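# Upright a lying carton and swing its lid open

## Task

A closed carton is lying on its side on the table. Set it upright so the lid faces up, then open the lid until it is roughly vertical or tipped back past vertical. The lid's tab is tucked down inside the wall with the thumb notch.

## Robot and tools

Robot: two arms, left_arm and right_arm, each carrying an identical right-handed five-finger hand, so the hands are not mirror images. Base poses in the scene frame: left_arm at (+0.074, +0.567, +0.045) m, right_arm at (-0.013, -0.600, +0.045) m, both nearly unrotated. Scene frame: origin at table-top height between the arms, +z up, +x out over the table, left_arm on the +y side. A two-camera stand sits behind the arms.

Hand point: a point fixed to the palm, 0.15 m out from the wrist flange and 0.05 m in front of the palm. Its +z runs along the straight fingers, +y points out of the palm, +x runs across the palm away from the thumb. Straight fingers extend 0.06 to 0.07 m past it. A bracket on the little-finger side of the wrist can collide with things, and with fingers level the wrist can sit well below the hand point and touch the table first.

Frames: reported hand positions (m), quaternions (wxyz) and velocities are in each arm's own base frame. Fixed cameras and the table use the scene frame. Motion offsets are along the current Hand target's own axes.

The 28-number row (shared by execute_actions and move): one flat list covering both arms, every value in [-1, 1]. Positions 1-6: left_arm dx, dy, dz, rx, ry, rz. Positions 7-14: left hand little, ring, middle, index, thumb_bend, thumb_turn, force_limit, speed. Positions 15-20: right_arm dx, dy, dz, rx, ry, rz. Positions 21-28: right hand in the same eight-number order. The pose part is an offset, not an absolute pose. It is measured from that arm's Hand target as it stood when the action or move began, along that target's axes. 1.0 equals 0.6 m or 180 degrees. rx, ry, rz form a single rotation vector. Sending six zeros re-requests the current Hand target. Finger numbers are absolute targets: +1 straight/open, -1 curled. For thumb_turn, +1 is beside the palm and -1 is opposite the fingers. force_limit maps -1..+1 to roughly 0..10 N (15 N for the two thumb motors). speed is slowest near -1 and reaches full speed at +0.48. To leave a hand unchanged, repeat its last sent eight numbers. If none has been sent yet, use its hand_measured followed by hand_force_limit and hand_speed. With the thumb turned in front, the hand grips things about 0.035-0.065 m thick. Close at speed -0.94 or lower for a gentle grip. The controller limits commanded rotation to 32 degrees from the measured orientation per step.

execute_actions(actions, cameras): actions is a list of actions. Each action is a list of up to 15 rows, one per 1/30 s step. A short action repeats its final row for the remaining steps. Every row in an action counts from the same starting Hand target. cameras lists names (cam_high, cam_left_wrist, cam_right_wrist, or "all"). Images come back when actions is empty or cameras asks for them.

move(target, speed, blend, stop_force, zero, blocking, cameras): target is one 28-number row or a list of up to 15 rows. Every row is an offset from the Hand targets at the start of the move. The hand point travels in straight lines. speed is in m/s (0.002-3.2, default 0.25; rotation up to twice that in rad/s). blend is a corner radius in m for lists (default 0 means stop at each target). stop_force is in N (4-120) and ends an arm's path when its wrist sensor feels that much push. It is unreliable while the hand rotates, and it should be omitted when backing away from a contact. zero (default true) re-zeroes before the move. blocking=false returns early but is not allowed with stop_force. Moves do not avoid obstacles. Keep paths away from an arm's own base.

wait(seconds 0-10): holds the last commands. stop(): brakes a running move. zoom_image(camera, region [x0,y0,x1,y1] in pixels, at most 504 each way): gives a closer view of the latest image. show_instructions(): shows the reference pages. zero_wrist_force(arm): tares that arm's wrist sensor. finished_scene(scene): ends the current scene, with scene set to its number. This cannot be reversed.

Results: each arm's end_effector_position, quaternion, velocities, Hand target (the pose later offsets start from), joint positions and torques, and Wrist force/torque in the end-effector axes plus a peak line. hand_measured, hand_stopped_by (moving, target, force, stalled, fault) and hand_load_n follow the six-motor order. A lost grip shows only as hand_load_n falling toward 0. The move: line reports the ending (done, off_target, moving, held, fault) and any limits (paced, held). done means within 3 mm and 2 degrees, not that nothing was touched. MOTOR HOT warns of heating. At 85 °C the arm brakes for 30-60 s.

Avoid: knocking anything off the table, dropping or releasing a moving carton, slamming, and hard pushes. Arms are stiff, so a target even slightly past a firm contact can trigger a fault. A torque fault happens at the joint limits (wrist joints only about 37-38 N m). A force fault comes at roughly 150 N and stops the arm for 10 s. Do not let the arms or hands press on each other. Do not overload fingers. Go slowly near contact.

Each tool is called as name([rows], argument=value, ...), one row to a line, values as JSON.

Reference images:

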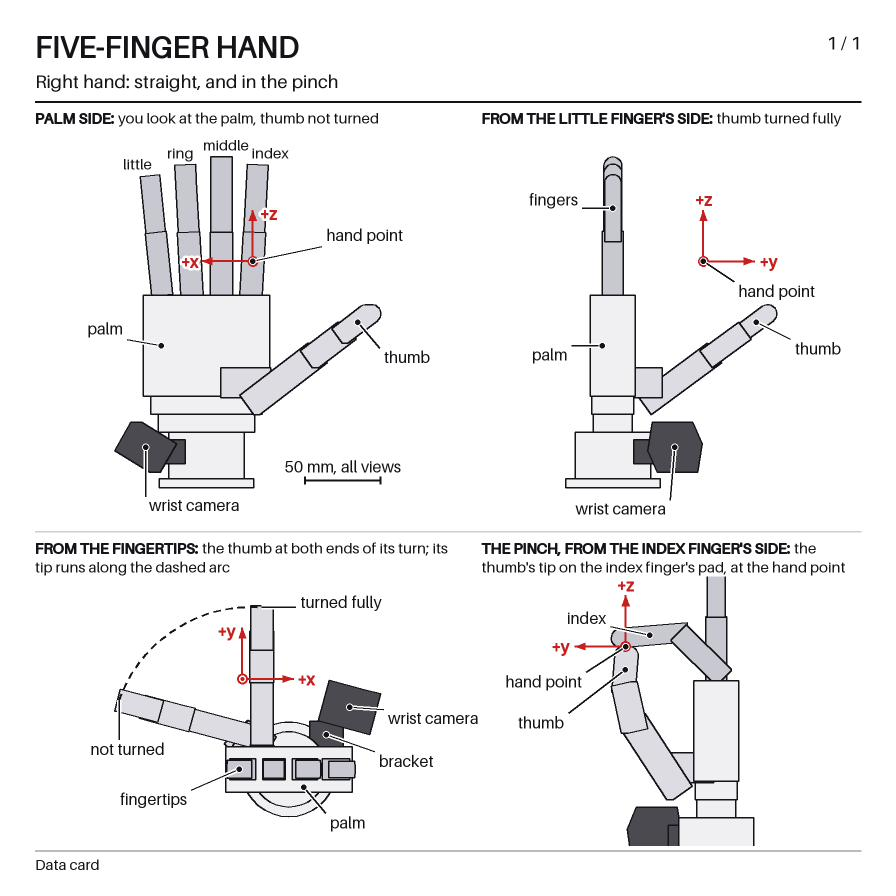

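## Session

execute_actions(actions=[])

Scene clock: 0.00 s.
left_arm: end_effector_position=(-0.1428, +0.4570, +0.7322) hand_measured=(+1.000, +1.000, +1.000, +1.000, +1.000, +1.000) hand_load_n=(+0.0, +0.0, +0.0, +0.0, +0.0, +0.0) hand_stopped_by=(target, target, target, target, target, target) hand_force_limit=0.00 hand_speed=-0.80 end_effector_quat_wxyz=(-0.056, +0.727, -0.677, -0.102) | right_arm: end_effector_position=(+0.1634, -0.5466, +0.5607) hand_measured=(+1.000, +1.000, +1.000, +1.000, +1.000, +1.000) hand_load_n=(+0.0, +0.0, +0.0, +0.0, +0.0, +0.0) hand_stopped_by=(target, target, target, target, target, target) hand_force_limit=0.00 hand_speed=-0.80 end_effector_quat_wxyz=(-0.060, +0.594, +0.802, -0.014)
Joint positions: left_arm=[1.256 -1.695 1.308 1.769 1.433 -1.943] | right_arm=[-1.657 -1.432 1.359 1.683 1.687 -1.952]
Joint velocities: within noise
Joint torques (N m): no reading
Motor temperatures (°C): left_arm=[29 32 29 34 34 34] | right_arm=[36 41 31 39 38 30]
Wrist force (N): no reading
Wrist torque (N m): no reading
Wrist force, peak (N): no reading
Hand target: left_arm -0.1428, +0.4570, +0.7322; -0.056, +0.727, -0.677, -0.102 | right_arm +0.1634, -0.5466, +0.5607; -0.060, +0.594, +0.802, -0.014

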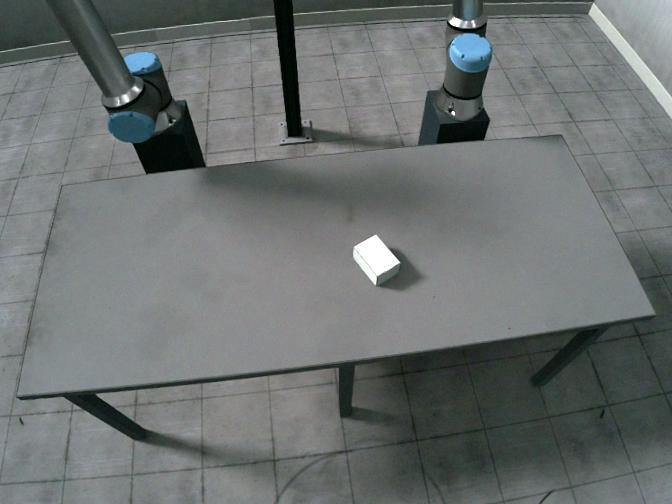

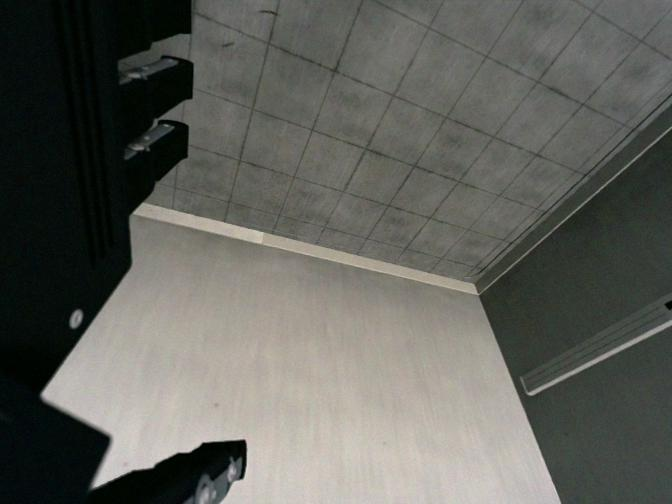

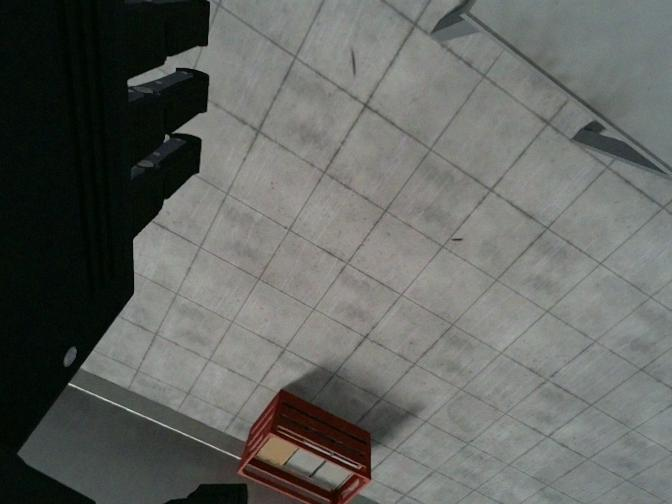

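zoom_image(camera="cam_high", region=[320, 210, 430, 310])

Scaled by 4.582.

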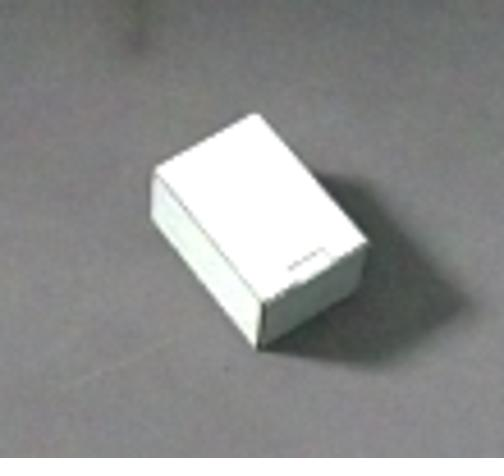

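move(target=[0.525,-0.913,0.05,0,0,0,1,1,1,1,1,1,0,-0.8,0,0,0,0,0,0,1,1,1,1,1,1,0,-0.8], speed=0.6)

move(target=[0.967,0.053,0.123,0,0,0,1,1,1,1,1,1,0,-0.8,0,0,0,0,0,0,1,1,1,1,1,1,0,-0.8], speed=0.6, cameras=["cam_high","cam_left_wrist"])

Scene clock: 61.17 s.
left_arm: end_effector_position=(+0.4199, +0.1994, +0.6013) hand_measured=(+1.000, +1.000, +1.000, +1.000, +1.000, +1.000) hand_load_n=(+0.0, +0.0, +0.0, +0.0, +0.0, +0.0) hand_stopped_by=(target, target, target, target, target, target) hand_force_limit=0.00 hand_speed=-0.80 end_effector_quat_wxyz=(-0.056, +0.727, -0.677, -0.102) | right_arm: end_effector_position=(+0.1634, -0.5466, +0.5607) hand_measured=(+1.000, +1.000, +1.000, +1.000, +1.000, +1.000) hand_load_n=(+0.0, +0.0, +0.0, +0.0, +0.0, +0.0) hand_stopped_by=(target, target, target, target, target, target) hand_force_limit=0.00 hand_speed=-0.80 end_effector_quat_wxyz=(-0.060, +0.594, +0.802, -0.014)
Joint positions: left_arm=[-0.119 -1.516 1.435 1.753 1.36 -3.342] | right_arm=[-1.657 -1.432 1.359 1.683 1.687 -1.952]
Joint torques (N m): left_arm=[-6.05 -33.78 -41.74 7.85 -0.86 -1.85] | right_arm=[-0.32 -55.75 -38.92 4.82 0.63 0.13]
Wrist force (N): left_arm=[0.0 -0.2 -0.4] | right_arm=[0.4 -0.4 -0.1]
Wrist torque (N m): left_arm=[0.04 0.01 0.29] | right_arm=[-0.06 -0.05 0.01]
Wrist force, peak (N): left_arm=[1.6 -3.2 -0.3] | right_arm=[0.4 0.0 0.5]
Hand target: left_arm +0.4199, +0.1993, +0.6013; -0.056, +0.727, -0.677, -0.102 | right_arm +0.1634, -0.5466, +0.5607; -0.060, +0.594, +0.802, -0.014
Off the commanded pose: left_arm 0.000 m, 0 deg | right_arm 0.000 m, 0 deg.
move: done; limits=paced

Scene clock: 62.73 s.
left_arm: end_effector_position=(+0.4191, -0.3511, +0.4014) hand_measured=(+1.000, +1.000, +1.000, +1.000, +1.000, +1.000) hand_load_n=(+0.0, +0.0, +0.0, +0.0, +0.0, +0.0) hand_stopped_by=(target, target, target, target, target, target) hand_force_limit=0.00 hand_speed=-0.80 end_effector_quat_wxyz=(-0.056, +0.727, -0.677, -0.102) | right_arm: end_effector_position=(+0.1634, -0.5466, +0.5607) hand_measured=(+1.000, +1.000, +1.000, +1.000, +1.000, +1.000) hand_load_n=(+0.0, +0.0, +0.0, +0.0, +0.0, +0.0) hand_stopped_by=(target, target, target, target, target, target) hand_force_limit=0.00 hand_speed=-0.80 end_effector_quat_wxyz=(-0.060, +0.594, +0.802, -0.014)
Joint positions: left_arm=[-0.982 -1.236 1.475 1.557 1.509 -4.201] | right_arm=[-1.657 -1.432 1.359 1.683 1.687 -1.952]
Joint torques (N m): left_arm=[-9.78 -53.11 -38.36 8.53 -1.26 -2.24] | right_arm=[2.07 -54.77 -38.22 4.91 0.64 0.12]
Wrist force (N): left_arm=[0.3 -0.1 -0.3] | right_arm=[0.3 -0.3 0.3]
Wrist torque (N m): left_arm=[0.02 -0.03 0.35] | right_arm=[-0.06 -0.05 0.01]
Wrist force, peak (N): left_arm=[3.6 0.2 0.2] | right_arm=[0.3 -0.3 0.3]
Hand target: left_arm +0.4191, -0.3512, +0.4014; -0.056, +0.727, -0.677, -0.102 | right_arm +0.1634, -0.5466, +0.5607; -0.060, +0.594, +0.802, -0.014
Off the commanded pose: left_arm 0.000 m, 0 deg | right_arm 0.000 m, 0 deg.
move: done
Images, in order (width x height): cam_high 672x504, cam_left_wrist 672x504.

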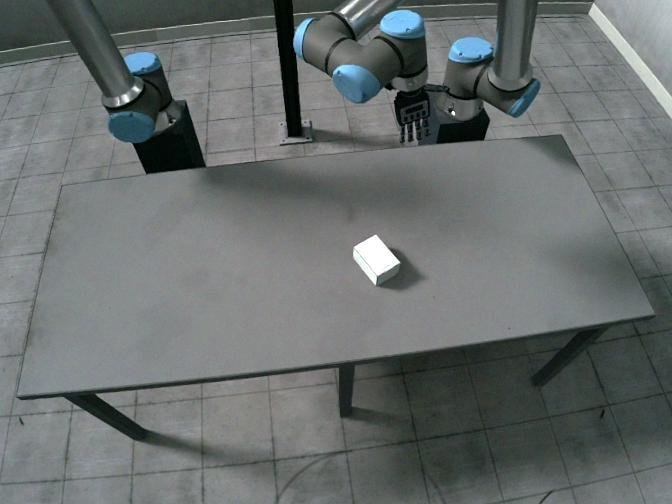

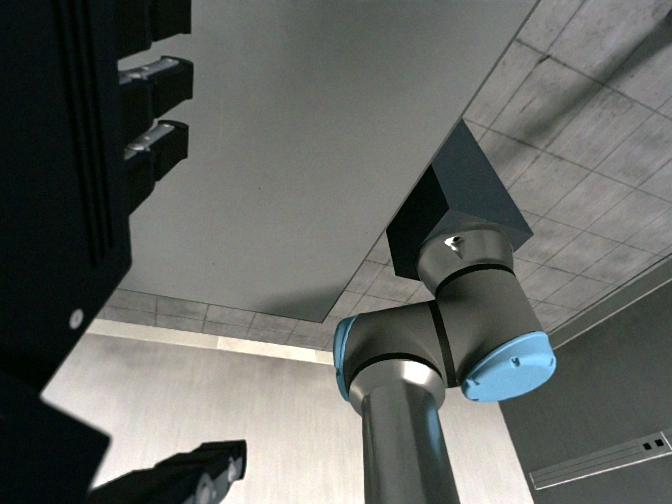

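move(target=[-0.164,0.14,0.046,0.103,-0.002,0.852,-1,-1,-1,1,1,1,0,0,0,0,0,0,0,0,1,1,1,1,1,1,0,-0.8], speed=0.7, cameras=["cam_high","cam_left_wrist"])

Scene clock: 162.93 s.
left_arm: end_effector_position=(+0.3273, -0.2558, +0.4013) hand_measured=(-1.000, -1.000, -1.000, +1.000, +1.000, +1.000) hand_load_n=(+0.5, +0.0, +0.0, +0.0, +0.0, +0.0) hand_stopped_by=(target, target, target, target, target, target) hand_force_limit=0.00 hand_speed=0.00 end_effector_quat_wxyz=(+0.000, +0.502, +0.865, -0.001) | right_arm: end_effector_position=(+0.1634, -0.5466, +0.5607) hand_measured=(+1.000, +1.000, +1.000, +1.000, +1.000, +1.000) hand_load_n=(+0.0, +0.0, +0.0, +0.0, +0.0, +0.0) hand_stopped_by=(target, target, target, target, target, target) hand_force_limit=0.00 hand_speed=-0.80 end_effector_quat_wxyz=(-0.060, +0.594, +0.802, -0.014)
Joint positions: left_arm=[-1.278 -1.764 1.964 1.37 1.572 -1.797] | right_arm=[-1.657 -1.432 1.359 1.683 1.687 -1.952]
Joint torques (N m): left_arm=[-3.88 -19.7 -49.12 3.01 -0.48 1.11] | right_arm=[-0.74 -55.03 -38.53 4.84 0.62 -0.16]
Wrist force (N): left_arm=[-0.4 0.2 -0.1] | right_arm=[0.2 -0.2 0.3]
Wrist torque (N m): left_arm=[0.09 0.06 -0.06] | right_arm=[-0.05 -0.03 0.01]
Wrist force, peak (N): left_arm=[0.5 -0.6 -1.0] | right_arm=[0.0 0.1 0.7]
Hand target: left_arm +0.3273, -0.2559, +0.4013; +0.000, +0.502, +0.865, -0.001 | right_arm +0.1634, -0.5466, +0.5607; -0.060, +0.594, +0.802, -0.014
Off the commanded pose: left_arm 0.000 m, 0 deg | right_arm 0.000 m, 0 deg.
move: done
Images, in order (width x height): cam_high 672x504, cam_left_wrist 672x504.

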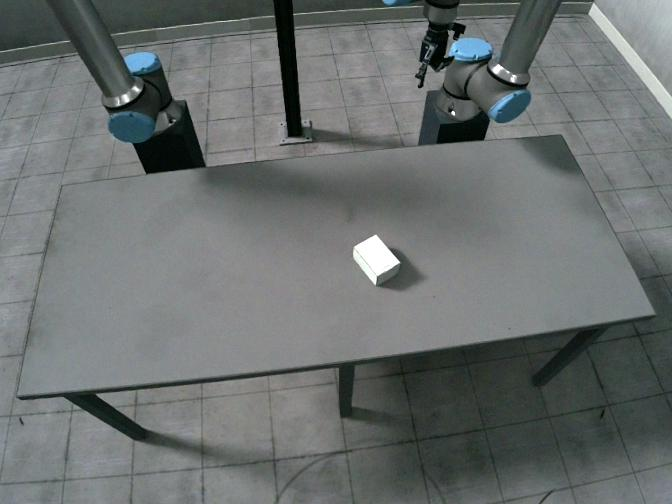

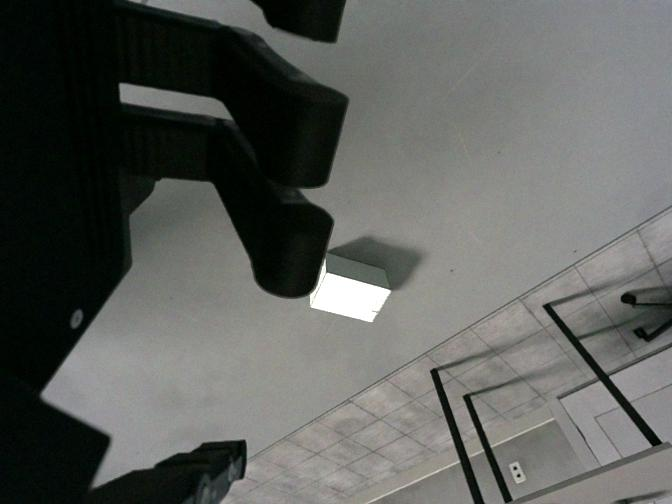

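zoom_image(camera="cam_left_wrist", region=[290, 230, 430, 335])

Scaled by 3.600.

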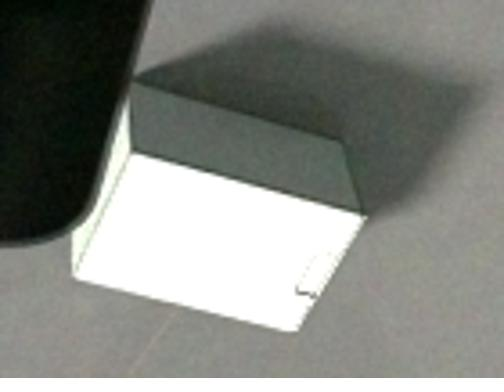

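move(target=[-0.465,0.392,0.435,0,0,0,-1,-1,-1,1,1,-1,0,0,0.693,0.818,0.165,-0.112,0.110,-0.586,1,1,1,1,1,1,0,-0.8], speed=0.6)

move(target=[0,0,0,0,0,0,-1,-1,-1,1,1,-1,0,0,-0.791,0.545,0.488,0,0,0,1,1,1,1,1,1,0,-0.8], speed=0.6, cameras=["all"])

Scene clock: 225.33 s.
left_arm: end_effector_position=(+0.6698, -0.3819, +0.1404) hand_measured=(-1.000, -1.000, -1.000, +1.000, +1.000, -1.000) hand_load_n=(+0.0, +0.5, +0.0, +0.0, +0.0, +0.0) hand_stopped_by=(target, target, target, target, target, target) hand_force_limit=0.00 hand_speed=0.00 end_effector_quat_wxyz=(+0.000, +0.502, +0.865, -0.001) | right_arm: end_effector_position=(+0.4992, -0.0004, +0.4499) hand_measured=(+1.000, +1.000, +1.000, +1.000, +1.000, +1.000) hand_load_n=(+0.0, +0.0, +0.0, +0.0, +0.0, +0.0) hand_stopped_by=(target, target, target, target, target, target) hand_force_limit=0.00 hand_speed=-0.80 end_effector_quat_wxyz=(-0.075, -0.277, +0.926, +0.247)
Joint positions: left_arm=[-0.814 -1.016 1.556 1.03 1.573 -1.334] | right_arm=[-0.585 -1.342 1.666 1.734 1.374 -2.786]
Joint torques (N m): left_arm=[-5.17 -70.27 -27.56 6.99 2.48 -2.69] | right_arm=[8.59 -53.19 -30.8 9.87 0.94 -1.69]
Wrist force (N): left_arm=[-0.2 -0.4 0.5] | right_arm=[-0.4 1.0 -0.1]
Wrist torque (N m): left_arm=[-0.06 -0.01 -0.06] | right_arm=[0.21 0.08 0.16]
Wrist force, peak (N): left_arm=[-1.5 0.4 1.1] | right_arm=[-2.9 0.8 0.8]
Hand target: left_arm +0.6698, -0.3819, +0.1403; +0.000, +0.502, +0.865, -0.001 | right_arm +0.4992, -0.0003, +0.4499; -0.075, -0.277, +0.925, +0.247
Off the commanded pose: left_arm 0.000 m, 0 deg | right_arm 0.000 m, 0 deg.
move: done

Scene clock: 226.87 s.
left_arm: end_effector_position=(+0.6698, -0.3819, +0.1403) hand_measured=(-1.000, -1.000, -1.000, +1.000, +1.000, -1.000) hand_load_n=(+0.0, +0.0, +0.0, +0.0, +0.0, +0.0) hand_stopped_by=(target, target, target, target, target, target) hand_force_limit=0.00 hand_speed=0.00 end_effector_quat_wxyz=(+0.000, +0.502, +0.865, -0.001) | right_arm: end_effector_position=(+0.6242, +0.5042, +0.3752) hand_measured=(+1.000, +1.000, +1.000, +1.000, +1.000, +1.000) hand_load_n=(+0.0, +0.0, +0.0, +0.0, +0.0, +0.0) hand_stopped_by=(target, target, target, target, target, target) hand_force_limit=0.00 hand_speed=-0.80 end_effector_quat_wxyz=(-0.074, -0.277, +0.925, +0.249)
Joint positions: left_arm=[-0.814 -1.016 1.556 1.03 1.573 -1.334] | right_arm=[0.216 -1.019 1.285 1.508 1.083 -1.989]
Joint torques (N m): left_arm=[-8.89 -66.54 -26.98 7.95 2.24 -2.71] | right_arm=[9.78 -73.07 -46.79 9.25 1.5 1.42]
Wrist force (N): left_arm=[-0.1 -0.2 0.4] | right_arm=[1.5 0.6 1.8]
Wrist torque (N m): left_arm=[-0.02 -0.01 -0.04] | right_arm=[0.00 -0.29 0.06]
Wrist force, peak (N): left_arm=[-0.5 -0.2 0.6] | right_arm=[-17.6 23.3 17.4]
Hand target: left_arm +0.6698, -0.3819, +0.1403; +0.000, +0.502, +0.865, -0.001 | right_arm +0.6241, +0.5045, +0.3750; -0.074, -0.277, +0.925, +0.249 (not the last commanded pose)
Off the commanded pose: left_arm 0.000 m, 0 deg | right_arm 0.122 m, 0 deg.
move: held (right_arm; a check stopped the path); limits=held
pose unreachable (right arm): on one or more control steps of this call, first in action 0 (counted from 0), this arm could not follow its commanded pose, so it was not sent that pose on those steps. It may still have moved: this result reports where it is.
cause: moving toward the commanded pose would bring a part of the arm too close to another arm (a part of this arm just beyond joint 6 (wrist 3) and a part of the left arm just beyond its joint 3 (elbow), 38 mm apart when this arm was first held).

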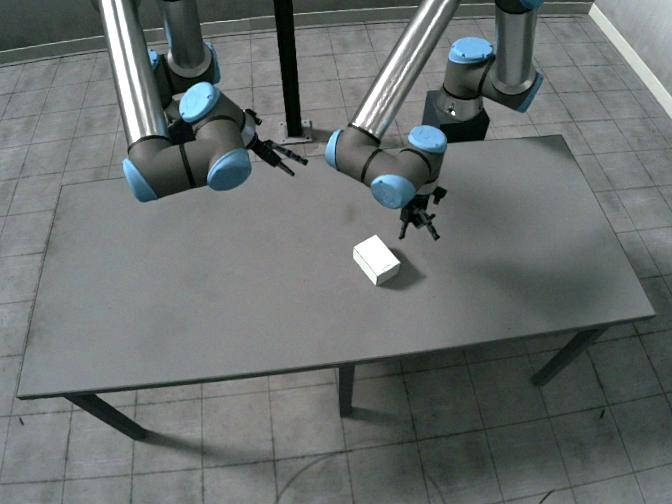

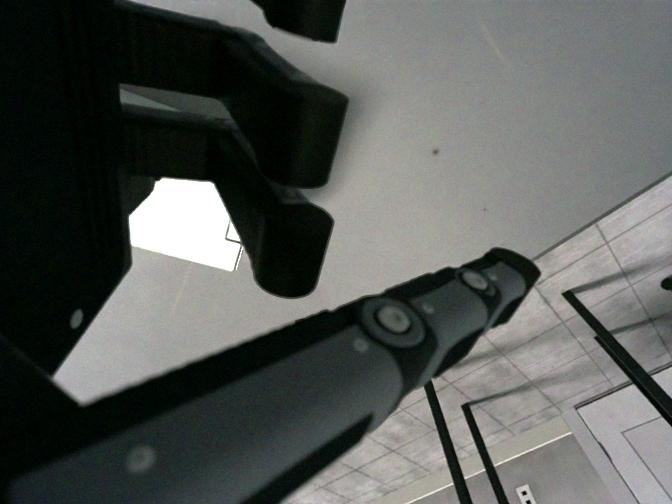

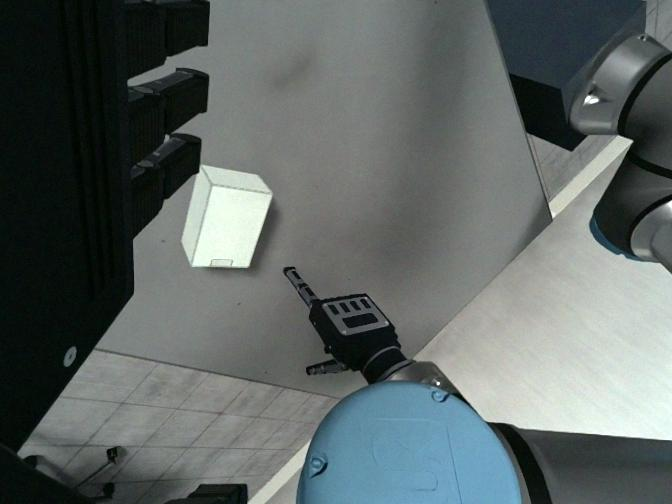

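move(target=[-0.112,0.035,0.05,0,0,0,-1,-1,-1,1,1,-1,0,0,0.073,-0.096,-0.056,0,0,0,1,1,1,1,1,1,0,-0.8], speed=0.3, cameras=["all"])

zoom_image(camera="cam_right_wrist", region=[160, 150, 400, 390])

zoom_image(camera="cam_high", region=[320, 190, 460, 310])

Scene clock: 257.23 s.
left_arm: end_effector_position=(+0.7213, -0.4297, +0.1104) hand_measured=(-1.000, -1.000, -1.000, +1.000, +1.000, -1.000) hand_load_n=(+0.0, +0.0, +0.5, -0.5, +0.0, +0.0) hand_stopped_by=(target, target, target, target, target, target) hand_force_limit=0.00 hand_speed=0.00 end_effector_quat_wxyz=(+0.000, +0.502, +0.865, -0.001) | right_arm: end_effector_position=(+0.6242, +0.4247, +0.3752) hand_measured=(+1.000, +1.000, +1.000, +1.000, +1.000, +1.000) hand_load_n=(+0.0, +0.0, +0.0, +0.0, +0.0, +0.0) hand_stopped_by=(target, target, target, target, target, target) hand_force_limit=0.00 hand_speed=-0.80 end_effector_quat_wxyz=(-0.074, -0.277, +0.925, +0.249)
Joint positions: left_arm=[-0.808 -0.89 1.401 1.06 1.573 -1.327] | right_arm=[0.11 -1.068 1.375 1.523 1.107 -2.105]
Joint torques (N m): left_arm=[-4.23 -79.92 -40.92 1.54 2.04 -2.1] | right_arm=[-10.29 -73.6 -39.76 1.46 -3.89 -1.37]
Wrist force (N): left_arm=[-0.2 -0.2 0.0] | right_arm=[1.5 1.0 2.0]
Wrist torque (N m): left_arm=[0.02 0.02 -0.04] | right_arm=[0.07 -0.23 0.29]
Wrist force, peak (N): left_arm=[-1.9 0.3 0.8] | right_arm=[1.0 2.5 2.8]
Hand target: left_arm +0.7213, -0.4299, +0.1104; +0.000, +0.502, +0.865, -0.001 | right_arm +0.6242, +0.4247, +0.3751; -0.074, -0.277, +0.925, +0.249
Off the commanded pose: left_arm 0.000 m, 0 deg | right_arm 0.000 m, 0 deg.
move: done

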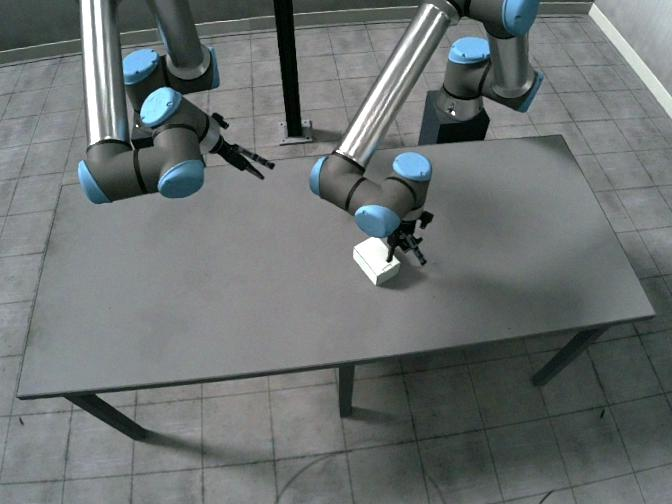

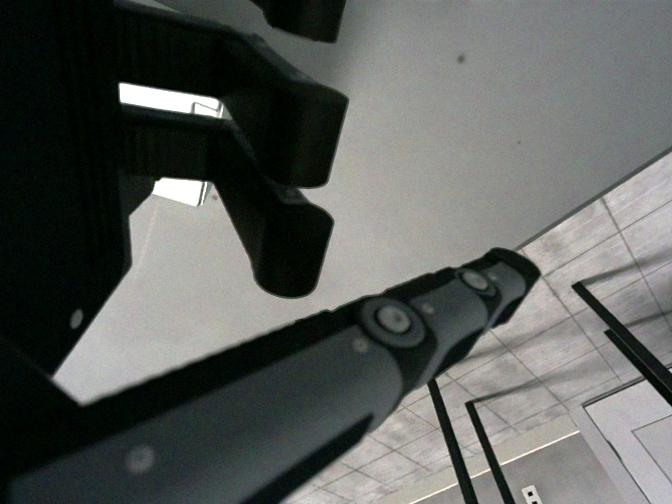

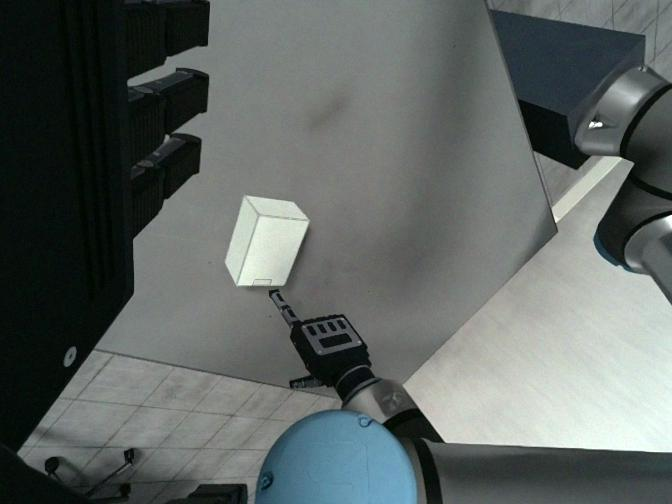

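Scaled by 2.100.

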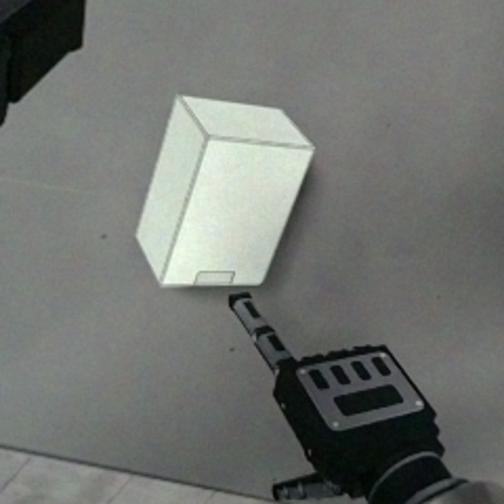

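Scaled by 3.600.

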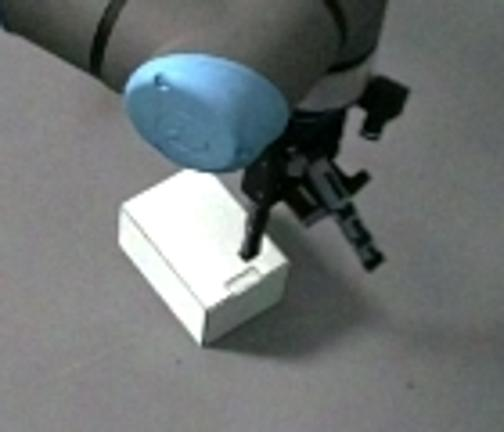

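move(target=[-0.0067,0,0.06,0,0,0,-1,-1,-1,1,1,-1,0,0,0,0,0,0,0,0,1,1,1,1,1,1,0,-0.8], speed=0.02, stop_force=4, cameras=["cam_high","cam_right_wrist"])

zoom_image(camera="cam_right_wrist", region=[200, 180, 350, 330])

zoom_image(camera="cam_high", region=[330, 210, 430, 300])

Scene clock: 273.87 s.
left_arm: end_effector_position=(+0.7228, -0.4326, +0.0831) hand_measured=(-1.000, -1.000, -1.000, +1.000, +1.000, -1.000) hand_load_n=(+0.0, +0.0, +0.0, +0.0, +0.0, +0.0) hand_stopped_by=(target, target, target, target, target, target) hand_force_limit=0.00 hand_speed=0.00 end_effector_quat_wxyz=(+0.000, +0.502, +0.865, -0.001) | right_arm: end_effector_position=(+0.6242, +0.4247, +0.3751) hand_measured=(+1.000, +1.000, +1.000, +1.000, +1.000, +1.000) hand_load_n=(+0.0, +0.0, +0.0, +0.0, +0.0, +0.0) hand_stopped_by=(target, target, target, target, target, target) hand_force_limit=0.00 hand_speed=-0.80 end_effector_quat_wxyz=(-0.074, -0.277, +0.925, +0.249)
Joint positions: left_arm=[-0.809 -0.863 1.408 1.026 1.573 -1.329] | right_arm=[0.109 -1.068 1.375 1.522 1.107 -2.105]
Joint torques (N m): left_arm=[1.72 -99.49 -41.03 7.82 2.67 0.69] | right_arm=[-9.62 -70.22 -44.63 0.72 -4.02 -1.48]
Wrist force (N): left_arm=[-1.1 0.0 -4.1] | right_arm=[1.7 0.9 1.8]
Wrist torque (N m): left_arm=[0.27 0.02 -0.10] | right_arm=[0.07 -0.25 0.30]
Wrist force, peak (N): left_arm=[0.2 0.5 -10.5] | right_arm=[1.9 1.3 2.1]
Hand target: left_arm +0.7228, -0.4326, +0.0831; +0.000, +0.502, +0.865, -0.001 (not the last commanded pose) | right_arm +0.6242, +0.4247, +0.3751; -0.074, -0.277, +0.925, +0.249
Off the commanded pose: left_arm 0.009 m, 0 deg | right_arm 0.000 m, 0 deg.
move: contact (left_arm)
Images, in order (width x height): cam_high 672x504, cam_right_wrist 672x504.

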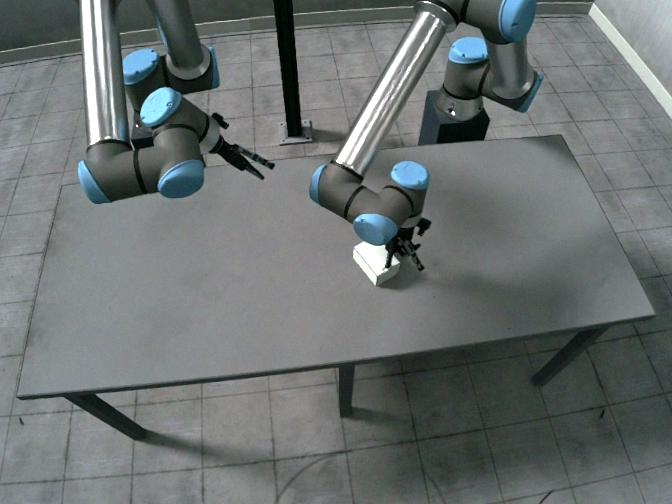

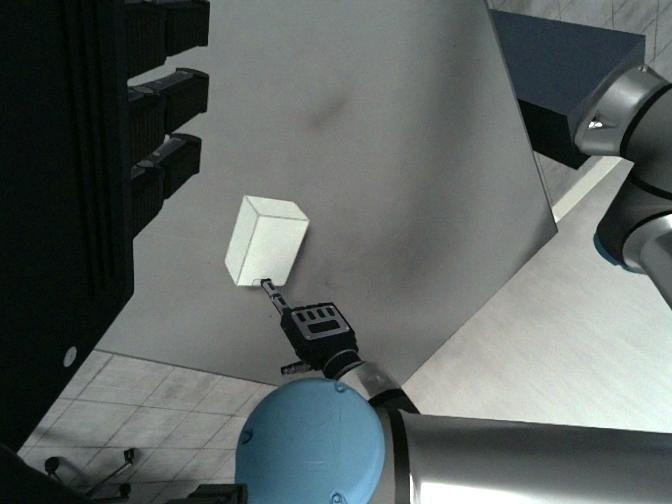

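Scaled by 3.360.

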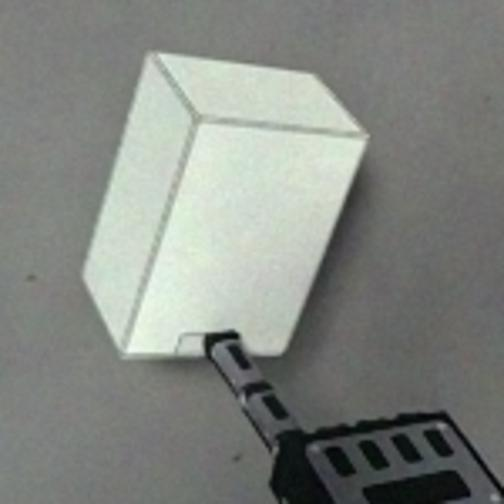

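Scaled by 5.040.

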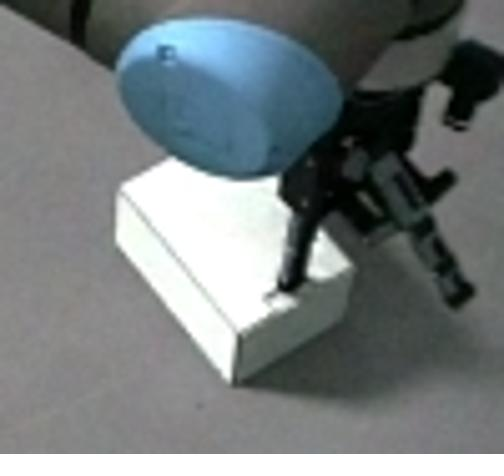

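move([
  [0,0,-0.012,0,0,0,-1,-1,-1,1,1,-1,0,0,0,0,0,0,0,0,1,1,1,1,1,1,0,-0.8],
  [-0.018,0.008,-0.01,0,0,0,-1,-1,-1,1,1,-1,0,0,0,0,0,0,0,0,1,1,1,1,1,1,0,-0.8],
], speed=0.05)

move(target=[0,0,0.04,0,0,0,-1,-1,-1,1,1,-1,0,0,0,0,0,0,0,0,1,1,1,1,1,1,0,-0.8], speed=0.02, stop_force=5, cameras=["cam_high","cam_right_wrist"])

zoom_image(camera="cam_right_wrist", region=[200, 180, 350, 330])

zoom_image(camera="cam_high", region=[330, 210, 430, 300])

Scene clock: 286.43 s.
left_arm: end_effector_position=(+0.7324, -0.4395, +0.0891) hand_measured=(-1.000, -1.000, -1.000, +1.000, +1.000, -1.000) hand_load_n=(+0.0, +0.0, +0.5, +0.0, +0.0, +0.0) hand_stopped_by=(target, target, target, target, target, target) hand_force_limit=0.00 hand_speed=0.00 end_effector_quat_wxyz=(+0.000, +0.502, +0.865, -0.001) | right_arm: end_effector_position=(+0.6242, +0.4247, +0.3751) hand_measured=(+1.000, +1.000, +1.000, +1.000, +1.000, +1.000) hand_load_n=(+0.0, +0.0, +0.0, +0.0, +0.0, +0.0) hand_stopped_by=(target, target, target, target, target, target) hand_force_limit=0.00 hand_speed=-0.80 end_effector_quat_wxyz=(-0.074, -0.277, +0.925, +0.249)
Joint positions: left_arm=[-0.807 -0.851 1.373 1.048 1.573 -1.326] | right_arm=[0.109 -1.068 1.375 1.522 1.107 -2.105]
Joint torques (N m): left_arm=[-1.13 -103.44 -22.57 1.77 1.99 -1.3] | right_arm=[-9.69 -71.13 -45.27 1.05 -4.24 -1.86]
Wrist force (N): left_arm=[0.0 0.0 -0.2] | right_arm=[1.5 0.9 1.7]
Wrist torque (N m): left_arm=[0.06 -0.01 -0.03] | right_arm=[0.07 -0.22 0.29]
Wrist force, peak (N): left_arm=[-1.0 0.1 -4.4] | right_arm=[1.8 1.2 2.3]
Hand target: left_arm +0.7324, -0.4396, +0.0891; +0.000, +0.502, +0.865, -0.001 | right_arm +0.6242, +0.4247, +0.3751; -0.074, -0.277, +0.925, +0.249
Off the commanded pose: left_arm 0.000 m, 0 deg | right_arm 0.000 m, 0 deg.
move: done

Scene clock: 288.03 s.
left_arm: end_effector_position=(+0.7324, -0.4396, +0.0801) hand_measured=(-1.000, -1.000, -1.000, +1.000, +1.000, -1.000) hand_load_n=(+0.0, +0.0, +0.0, -0.5, +0.0, +0.0) hand_stopped_by=(target, target, target, target, target, target) hand_force_limit=0.00 hand_speed=0.00 end_effector_quat_wxyz=(+0.000, +0.502, +0.865, -0.001) | right_arm: end_effector_position=(+0.6242, +0.4247, +0.3751) hand_measured=(+1.000, +1.000, +1.000, +1.000, +1.000, +1.000) hand_load_n=(+0.0, +0.0, +0.0, +0.0, +0.0, +0.0) hand_stopped_by=(target, target, target, target, target, target) hand_force_limit=0.00 hand_speed=-0.80 end_effector_quat_wxyz=(-0.074, -0.277, +0.925, +0.249)
Joint positions: left_arm=[-0.807 -0.844 1.378 1.036 1.573 -1.326] | right_arm=[0.109 -1.068 1.375 1.522 1.107 -2.105]
Joint torques (N m): left_arm=[-4.94 -102.54 -42.6 6.93 2.16 -2.01] | right_arm=[-11.11 -73.72 -45.52 0.88 -3.68 -1.23]
Wrist force (N): left_arm=[-0.2 -0.3 -2.9] | right_arm=[1.7 0.9 2.2]
Wrist torque (N m): left_arm=[0.13 0.07 -0.06] | right_arm=[0.05 -0.26 0.30]
Wrist force, peak (N): left_arm=[-0.4 -0.1 -9.6] | right_arm=[1.9 1.0 2.2]
Hand target: left_arm +0.7324, -0.4396, +0.0801; +0.000, +0.502, +0.865, -0.001 (not the last commanded pose) | right_arm +0.6242, +0.4247, +0.3751; -0.074, -0.277, +0.925, +0.249
Off the commanded pose: left_arm 0.015 m, 0 deg | right_arm 0.000 m, 0 deg.
move: contact (left_arm)
Images, in order (width x height): cam_high 672x504, cam_right_wrist 672x504.

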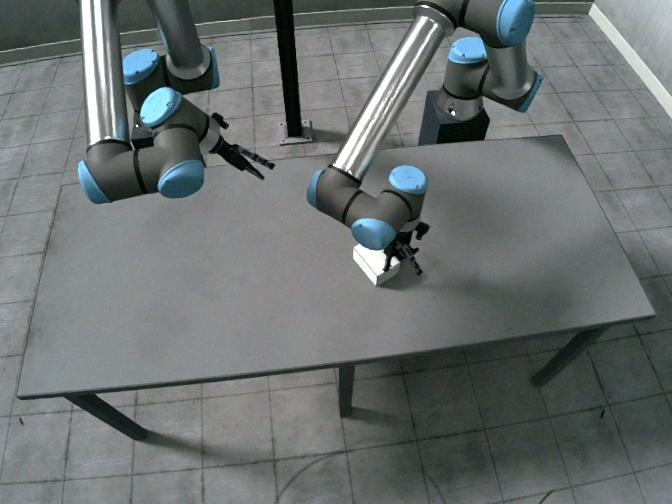

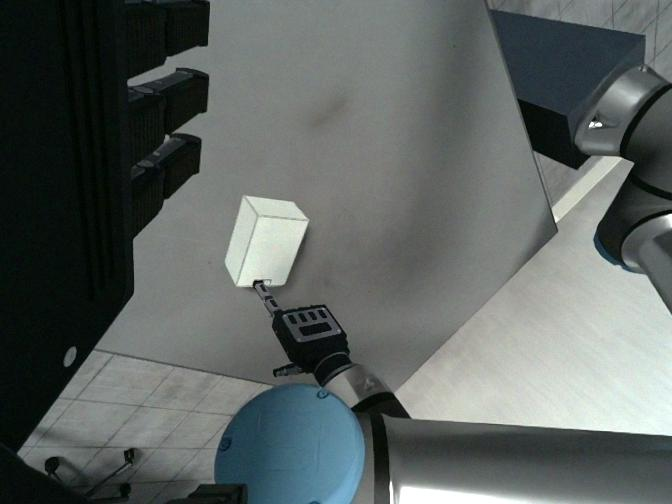

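Scaled by 3.360.

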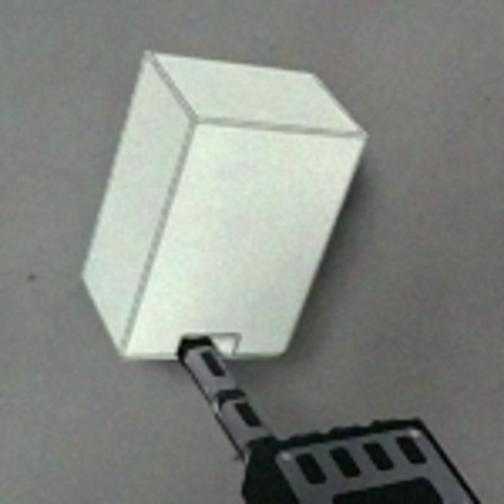

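Scaled by 5.040.

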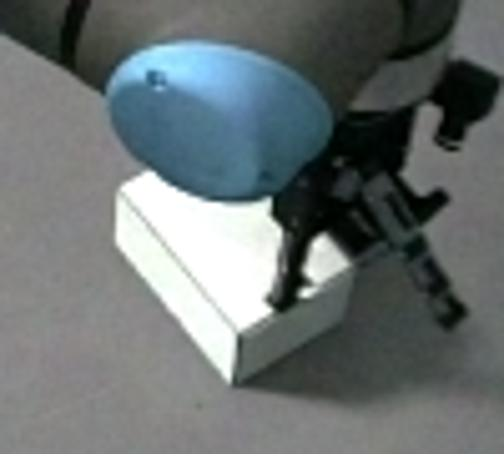

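move([
  [0,0,-0.012,0,0,0,-1,-1,-1,1,1,-1,0,0,0,0,0,0,0,0,1,1,1,1,1,1,0,-0.8],
  [0.012,0.0,-0.01,0,0,0,-1,-1,-1,1,1,-1,0,0,0,0,0,0,0,0,1,1,1,1,1,1,0,-0.8],
], speed=0.05)

move(target=[0,0,0.04,0,0,0,-1,-1,-1,1,1,-1,0,0,0,0,0,0,0,0,1,1,1,1,1,1,0,-0.8], speed=0.02, stop_force=7, cameras=["cam_high","cam_right_wrist"])

zoom_image(camera="cam_right_wrist", region=[200, 180, 350, 330])

zoom_image(camera="cam_high", region=[330, 210, 430, 300])

Scene clock: 298.53 s.
left_arm: end_effector_position=(+0.7289, -0.4332, +0.0861) hand_measured=(-1.000, -1.000, -1.000, +1.000, +1.000, -1.000) hand_load_n=(+0.0, +0.0, -0.5, +0.0, +0.0, +0.0) hand_stopped_by=(target, target, target, target, target, target) hand_force_limit=0.00 hand_speed=0.00 end_effector_quat_wxyz=(+0.000, +0.502, +0.865, -0.001) | right_arm: end_effector_position=(+0.6242, +0.4247, +0.3751) hand_measured=(+1.000, +1.000, +1.000, +1.000, +1.000, +1.000) hand_load_n=(+0.0, +0.0, +0.0, +0.0, -0.5, +0.0) hand_stopped_by=(target, target, target, target, target, target) hand_force_limit=0.00 hand_speed=-0.80 end_effector_quat_wxyz=(-0.074, -0.277, +0.925, +0.249)
Joint positions: left_arm=[-0.804 -0.858 1.392 1.036 1.573 -1.324] | right_arm=[0.109 -1.068 1.375 1.522 1.107 -2.105]
Joint torques (N m): left_arm=[-7.43 -77.82 -42.54 7.4 2.68 -2.7] | right_arm=[-13.58 -71.64 -45.6 1.12 -3.92 -1.32]
Wrist force (N): left_arm=[-0.3 0.0 -0.1] | right_arm=[1.8 1.0 2.0]
Wrist torque (N m): left_arm=[0.06 0.02 -0.04] | right_arm=[0.07 -0.26 0.30]
Wrist force, peak (N): left_arm=[-0.1 -0.8 -3.5] | right_arm=[1.7 1.3 2.3]
Hand target: left_arm +0.7288, -0.4333, +0.0861; +0.000, +0.502, +0.865, -0.001 | right_arm +0.6242, +0.4247, +0.3751; -0.074, -0.277, +0.925, +0.249
Off the commanded pose: left_arm 0.000 m, 0 deg | right_arm 0.000 m, 0 deg.
move: done

Scene clock: 300.03 s.
left_arm: end_effector_position=(+0.7288, -0.4333, +0.0794) hand_measured=(-1.000, -1.000, -1.000, +1.000, +1.000, -1.000) hand_load_n=(+0.5, +0.0, +0.0, -1.0, +0.0, +0.0) hand_stopped_by=(target, target, target, target, target, target) hand_force_limit=0.00 hand_speed=0.00 end_effector_quat_wxyz=(+0.000, +0.502, +0.865, -0.001) | right_arm: end_effector_position=(+0.6242, +0.4247, +0.3751) hand_measured=(+1.000, +1.000, +1.000, +1.000, +1.000, +1.000) hand_load_n=(+0.0, +0.0, +0.0, +0.0, +0.0, -0.5) hand_stopped_by=(target, target, target, target, target, target) hand_force_limit=0.00 hand_speed=-0.80 end_effector_quat_wxyz=(-0.074, -0.277, +0.925, +0.249)
Joint positions: left_arm=[-0.804 -0.852 1.395 1.027 1.573 -1.324] | right_arm=[0.109 -1.068 1.375 1.522 1.107 -2.105]
Joint torques (N m): left_arm=[-4.94 -102.49 -42.36 7 2.62 -2.25] | right_arm=[-11.81 -71.96 -46.44 1.33 -3.93 -1.35]
Wrist force (N): left_arm=[-0.2 0.0 -3.6] | right_arm=[1.5 1.1 2.0]
Wrist torque (N m): left_arm=[0.17 -0.02 -0.06] | right_arm=[0.09 -0.23 0.30]
Wrist force, peak (N): left_arm=[-1.2 1.5 -10.0] | right_arm=[1.9 1.1 2.1]
Hand target: left_arm +0.7289, -0.4333, +0.0794; +0.000, +0.502, +0.865, -0.001 (not the last commanded pose) | right_arm +0.6242, +0.4247, +0.3751; -0.074, -0.277, +0.925, +0.249
Off the commanded pose: left_arm 0.017 m, 0 deg | right_arm 0.000 m, 0 deg.
move: contact (left_arm)
Images, in order (width x height): cam_high 672x504, cam_right_wrist 672x504.

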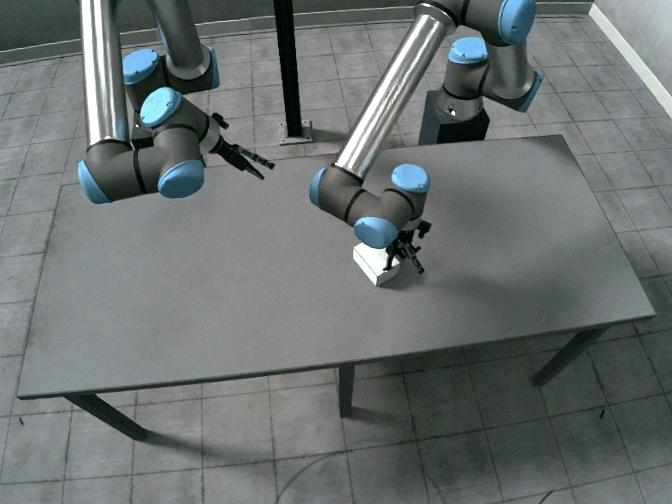

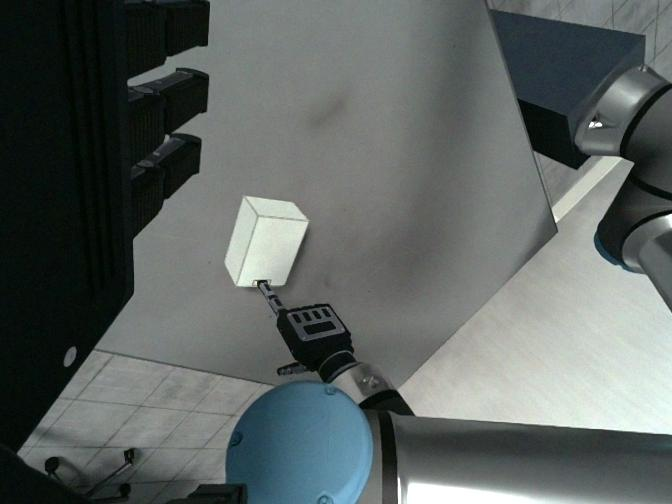

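Scaled by 3.360.

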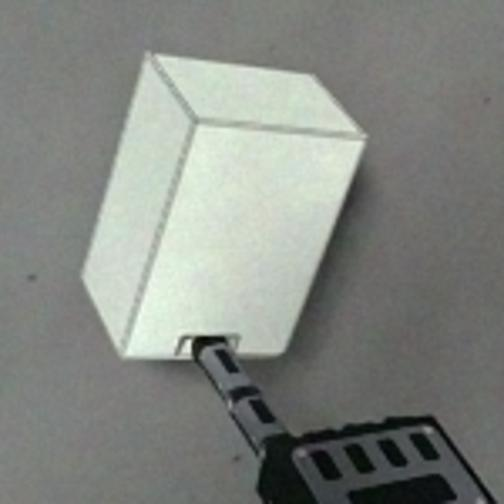

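Scaled by 5.040.

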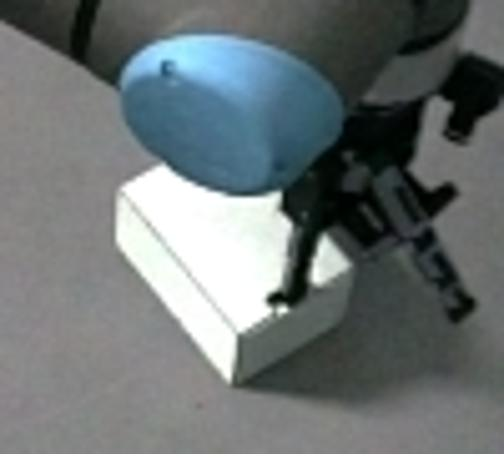

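move([
  [0,0,0.01,0,0,0,-1,-1,-1,1,1,-1,0,0,0,0,0,0,0,0,1,1,1,1,1,1,0,-0.8],
  [0,0.05,0.012,0,0,0,-1,-1,-1,1,1,-1,0,0,0,0,0,0,0,0,1,1,1,1,1,1,0,-0.8],
], speed=0.03, cameras=["cam_high","cam_right_wrist"])

zoom_image(camera="cam_right_wrist", region=[200, 180, 350, 330])

zoom_image(camera="cam_high", region=[330, 210, 430, 300])

Scene clock: 309.10 s.
left_arm: end_effector_position=(+0.7550, -0.4184, +0.0722) hand_measured=(-1.000, -1.000, -1.000, +1.000, +1.000, -1.000) hand_load_n=(+0.0, +0.0, +0.5, -0.5, +0.0, +0.0) hand_stopped_by=(target, target, target, target, target, target) hand_force_limit=0.00 hand_speed=0.00 end_effector_quat_wxyz=(+0.000, +0.502, +0.865, -0.001) | right_arm: end_effector_position=(+0.6242, +0.4247, +0.3751) hand_measured=(+1.000, +1.000, +1.000, +1.000, +1.000, +1.000) hand_load_n=(+0.0, +0.0, +0.0, +0.0, +0.0, +0.0) hand_stopped_by=(target, target, target, target, target, target) hand_force_limit=0.00 hand_speed=-0.80 end_effector_quat_wxyz=(-0.074, -0.277, +0.925, +0.249)
Joint positions: left_arm=[-0.767 -0.826 1.361 1.035 1.573 -1.286] | right_arm=[0.109 -1.068 1.375 1.522 1.107 -2.105]
Joint torques (N m): left_arm=[-7.86 -103.32 -20.81 4.58 2.51 -2.48] | right_arm=[-10.67 -72.18 -45.33 1.22 -4 -1.22]
Wrist force (N): left_arm=[-0.1 -0.1 -0.2] | right_arm=[1.5 0.8 1.9]
Wrist torque (N m): left_arm=[-0.02 -0.02 -0.05] | right_arm=[0.04 -0.22 0.29]
Wrist force, peak (N): left_arm=[0.7 0.1 -11.7] | right_arm=[1.8 1.5 2.3]
Hand target: left_arm +0.7549, -0.4184, +0.0722; +0.000, +0.502, +0.865, -0.001 | right_arm +0.6242, +0.4247, +0.3751; -0.074, -0.277, +0.925, +0.249
Off the commanded pose: left_arm 0.000 m, 0 deg | right_arm 0.000 m, 0 deg.
move: done
Images, in order (width x height): cam_high 672x504, cam_right_wrist 672x504.

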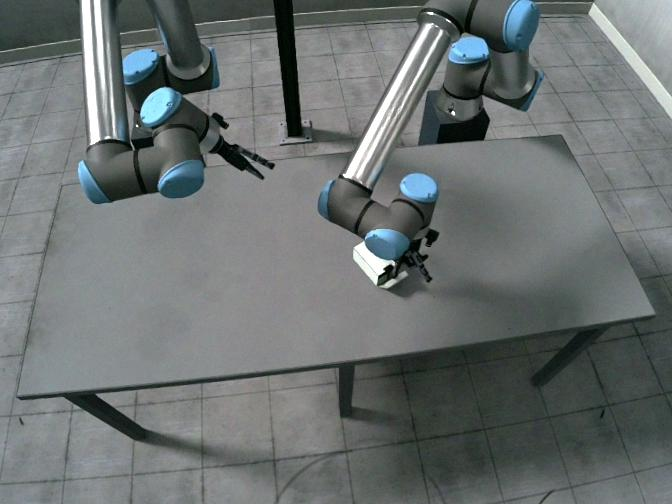

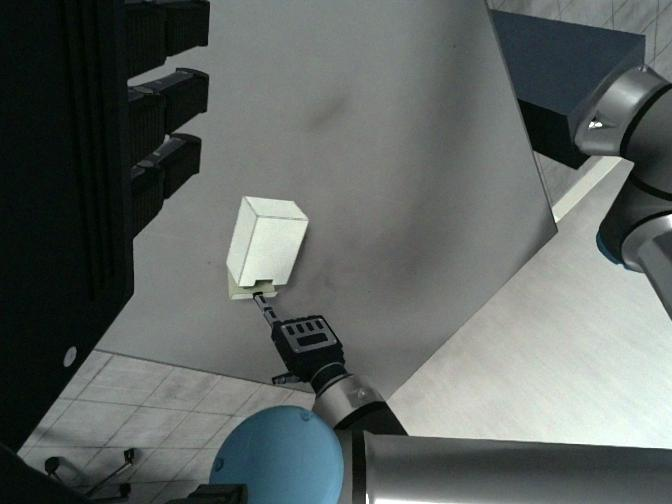

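Scaled by 3.360.

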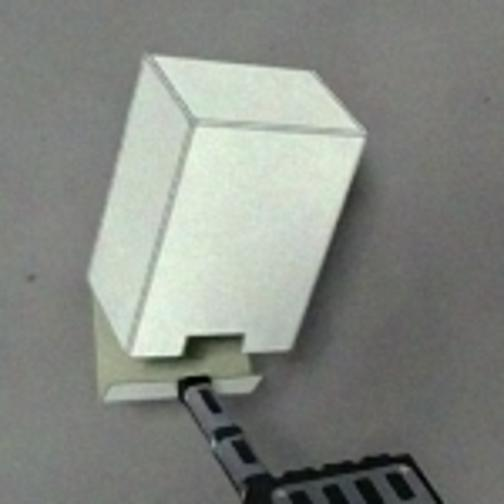

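Scaled by 5.040.

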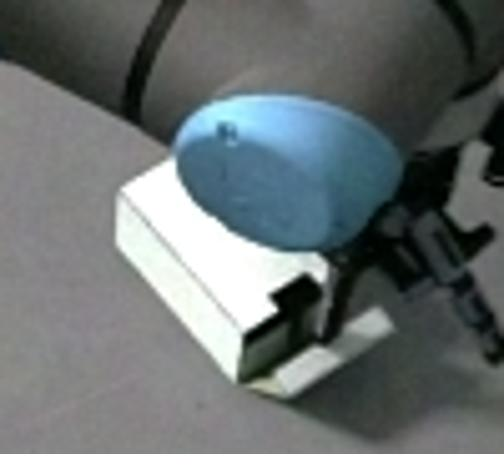

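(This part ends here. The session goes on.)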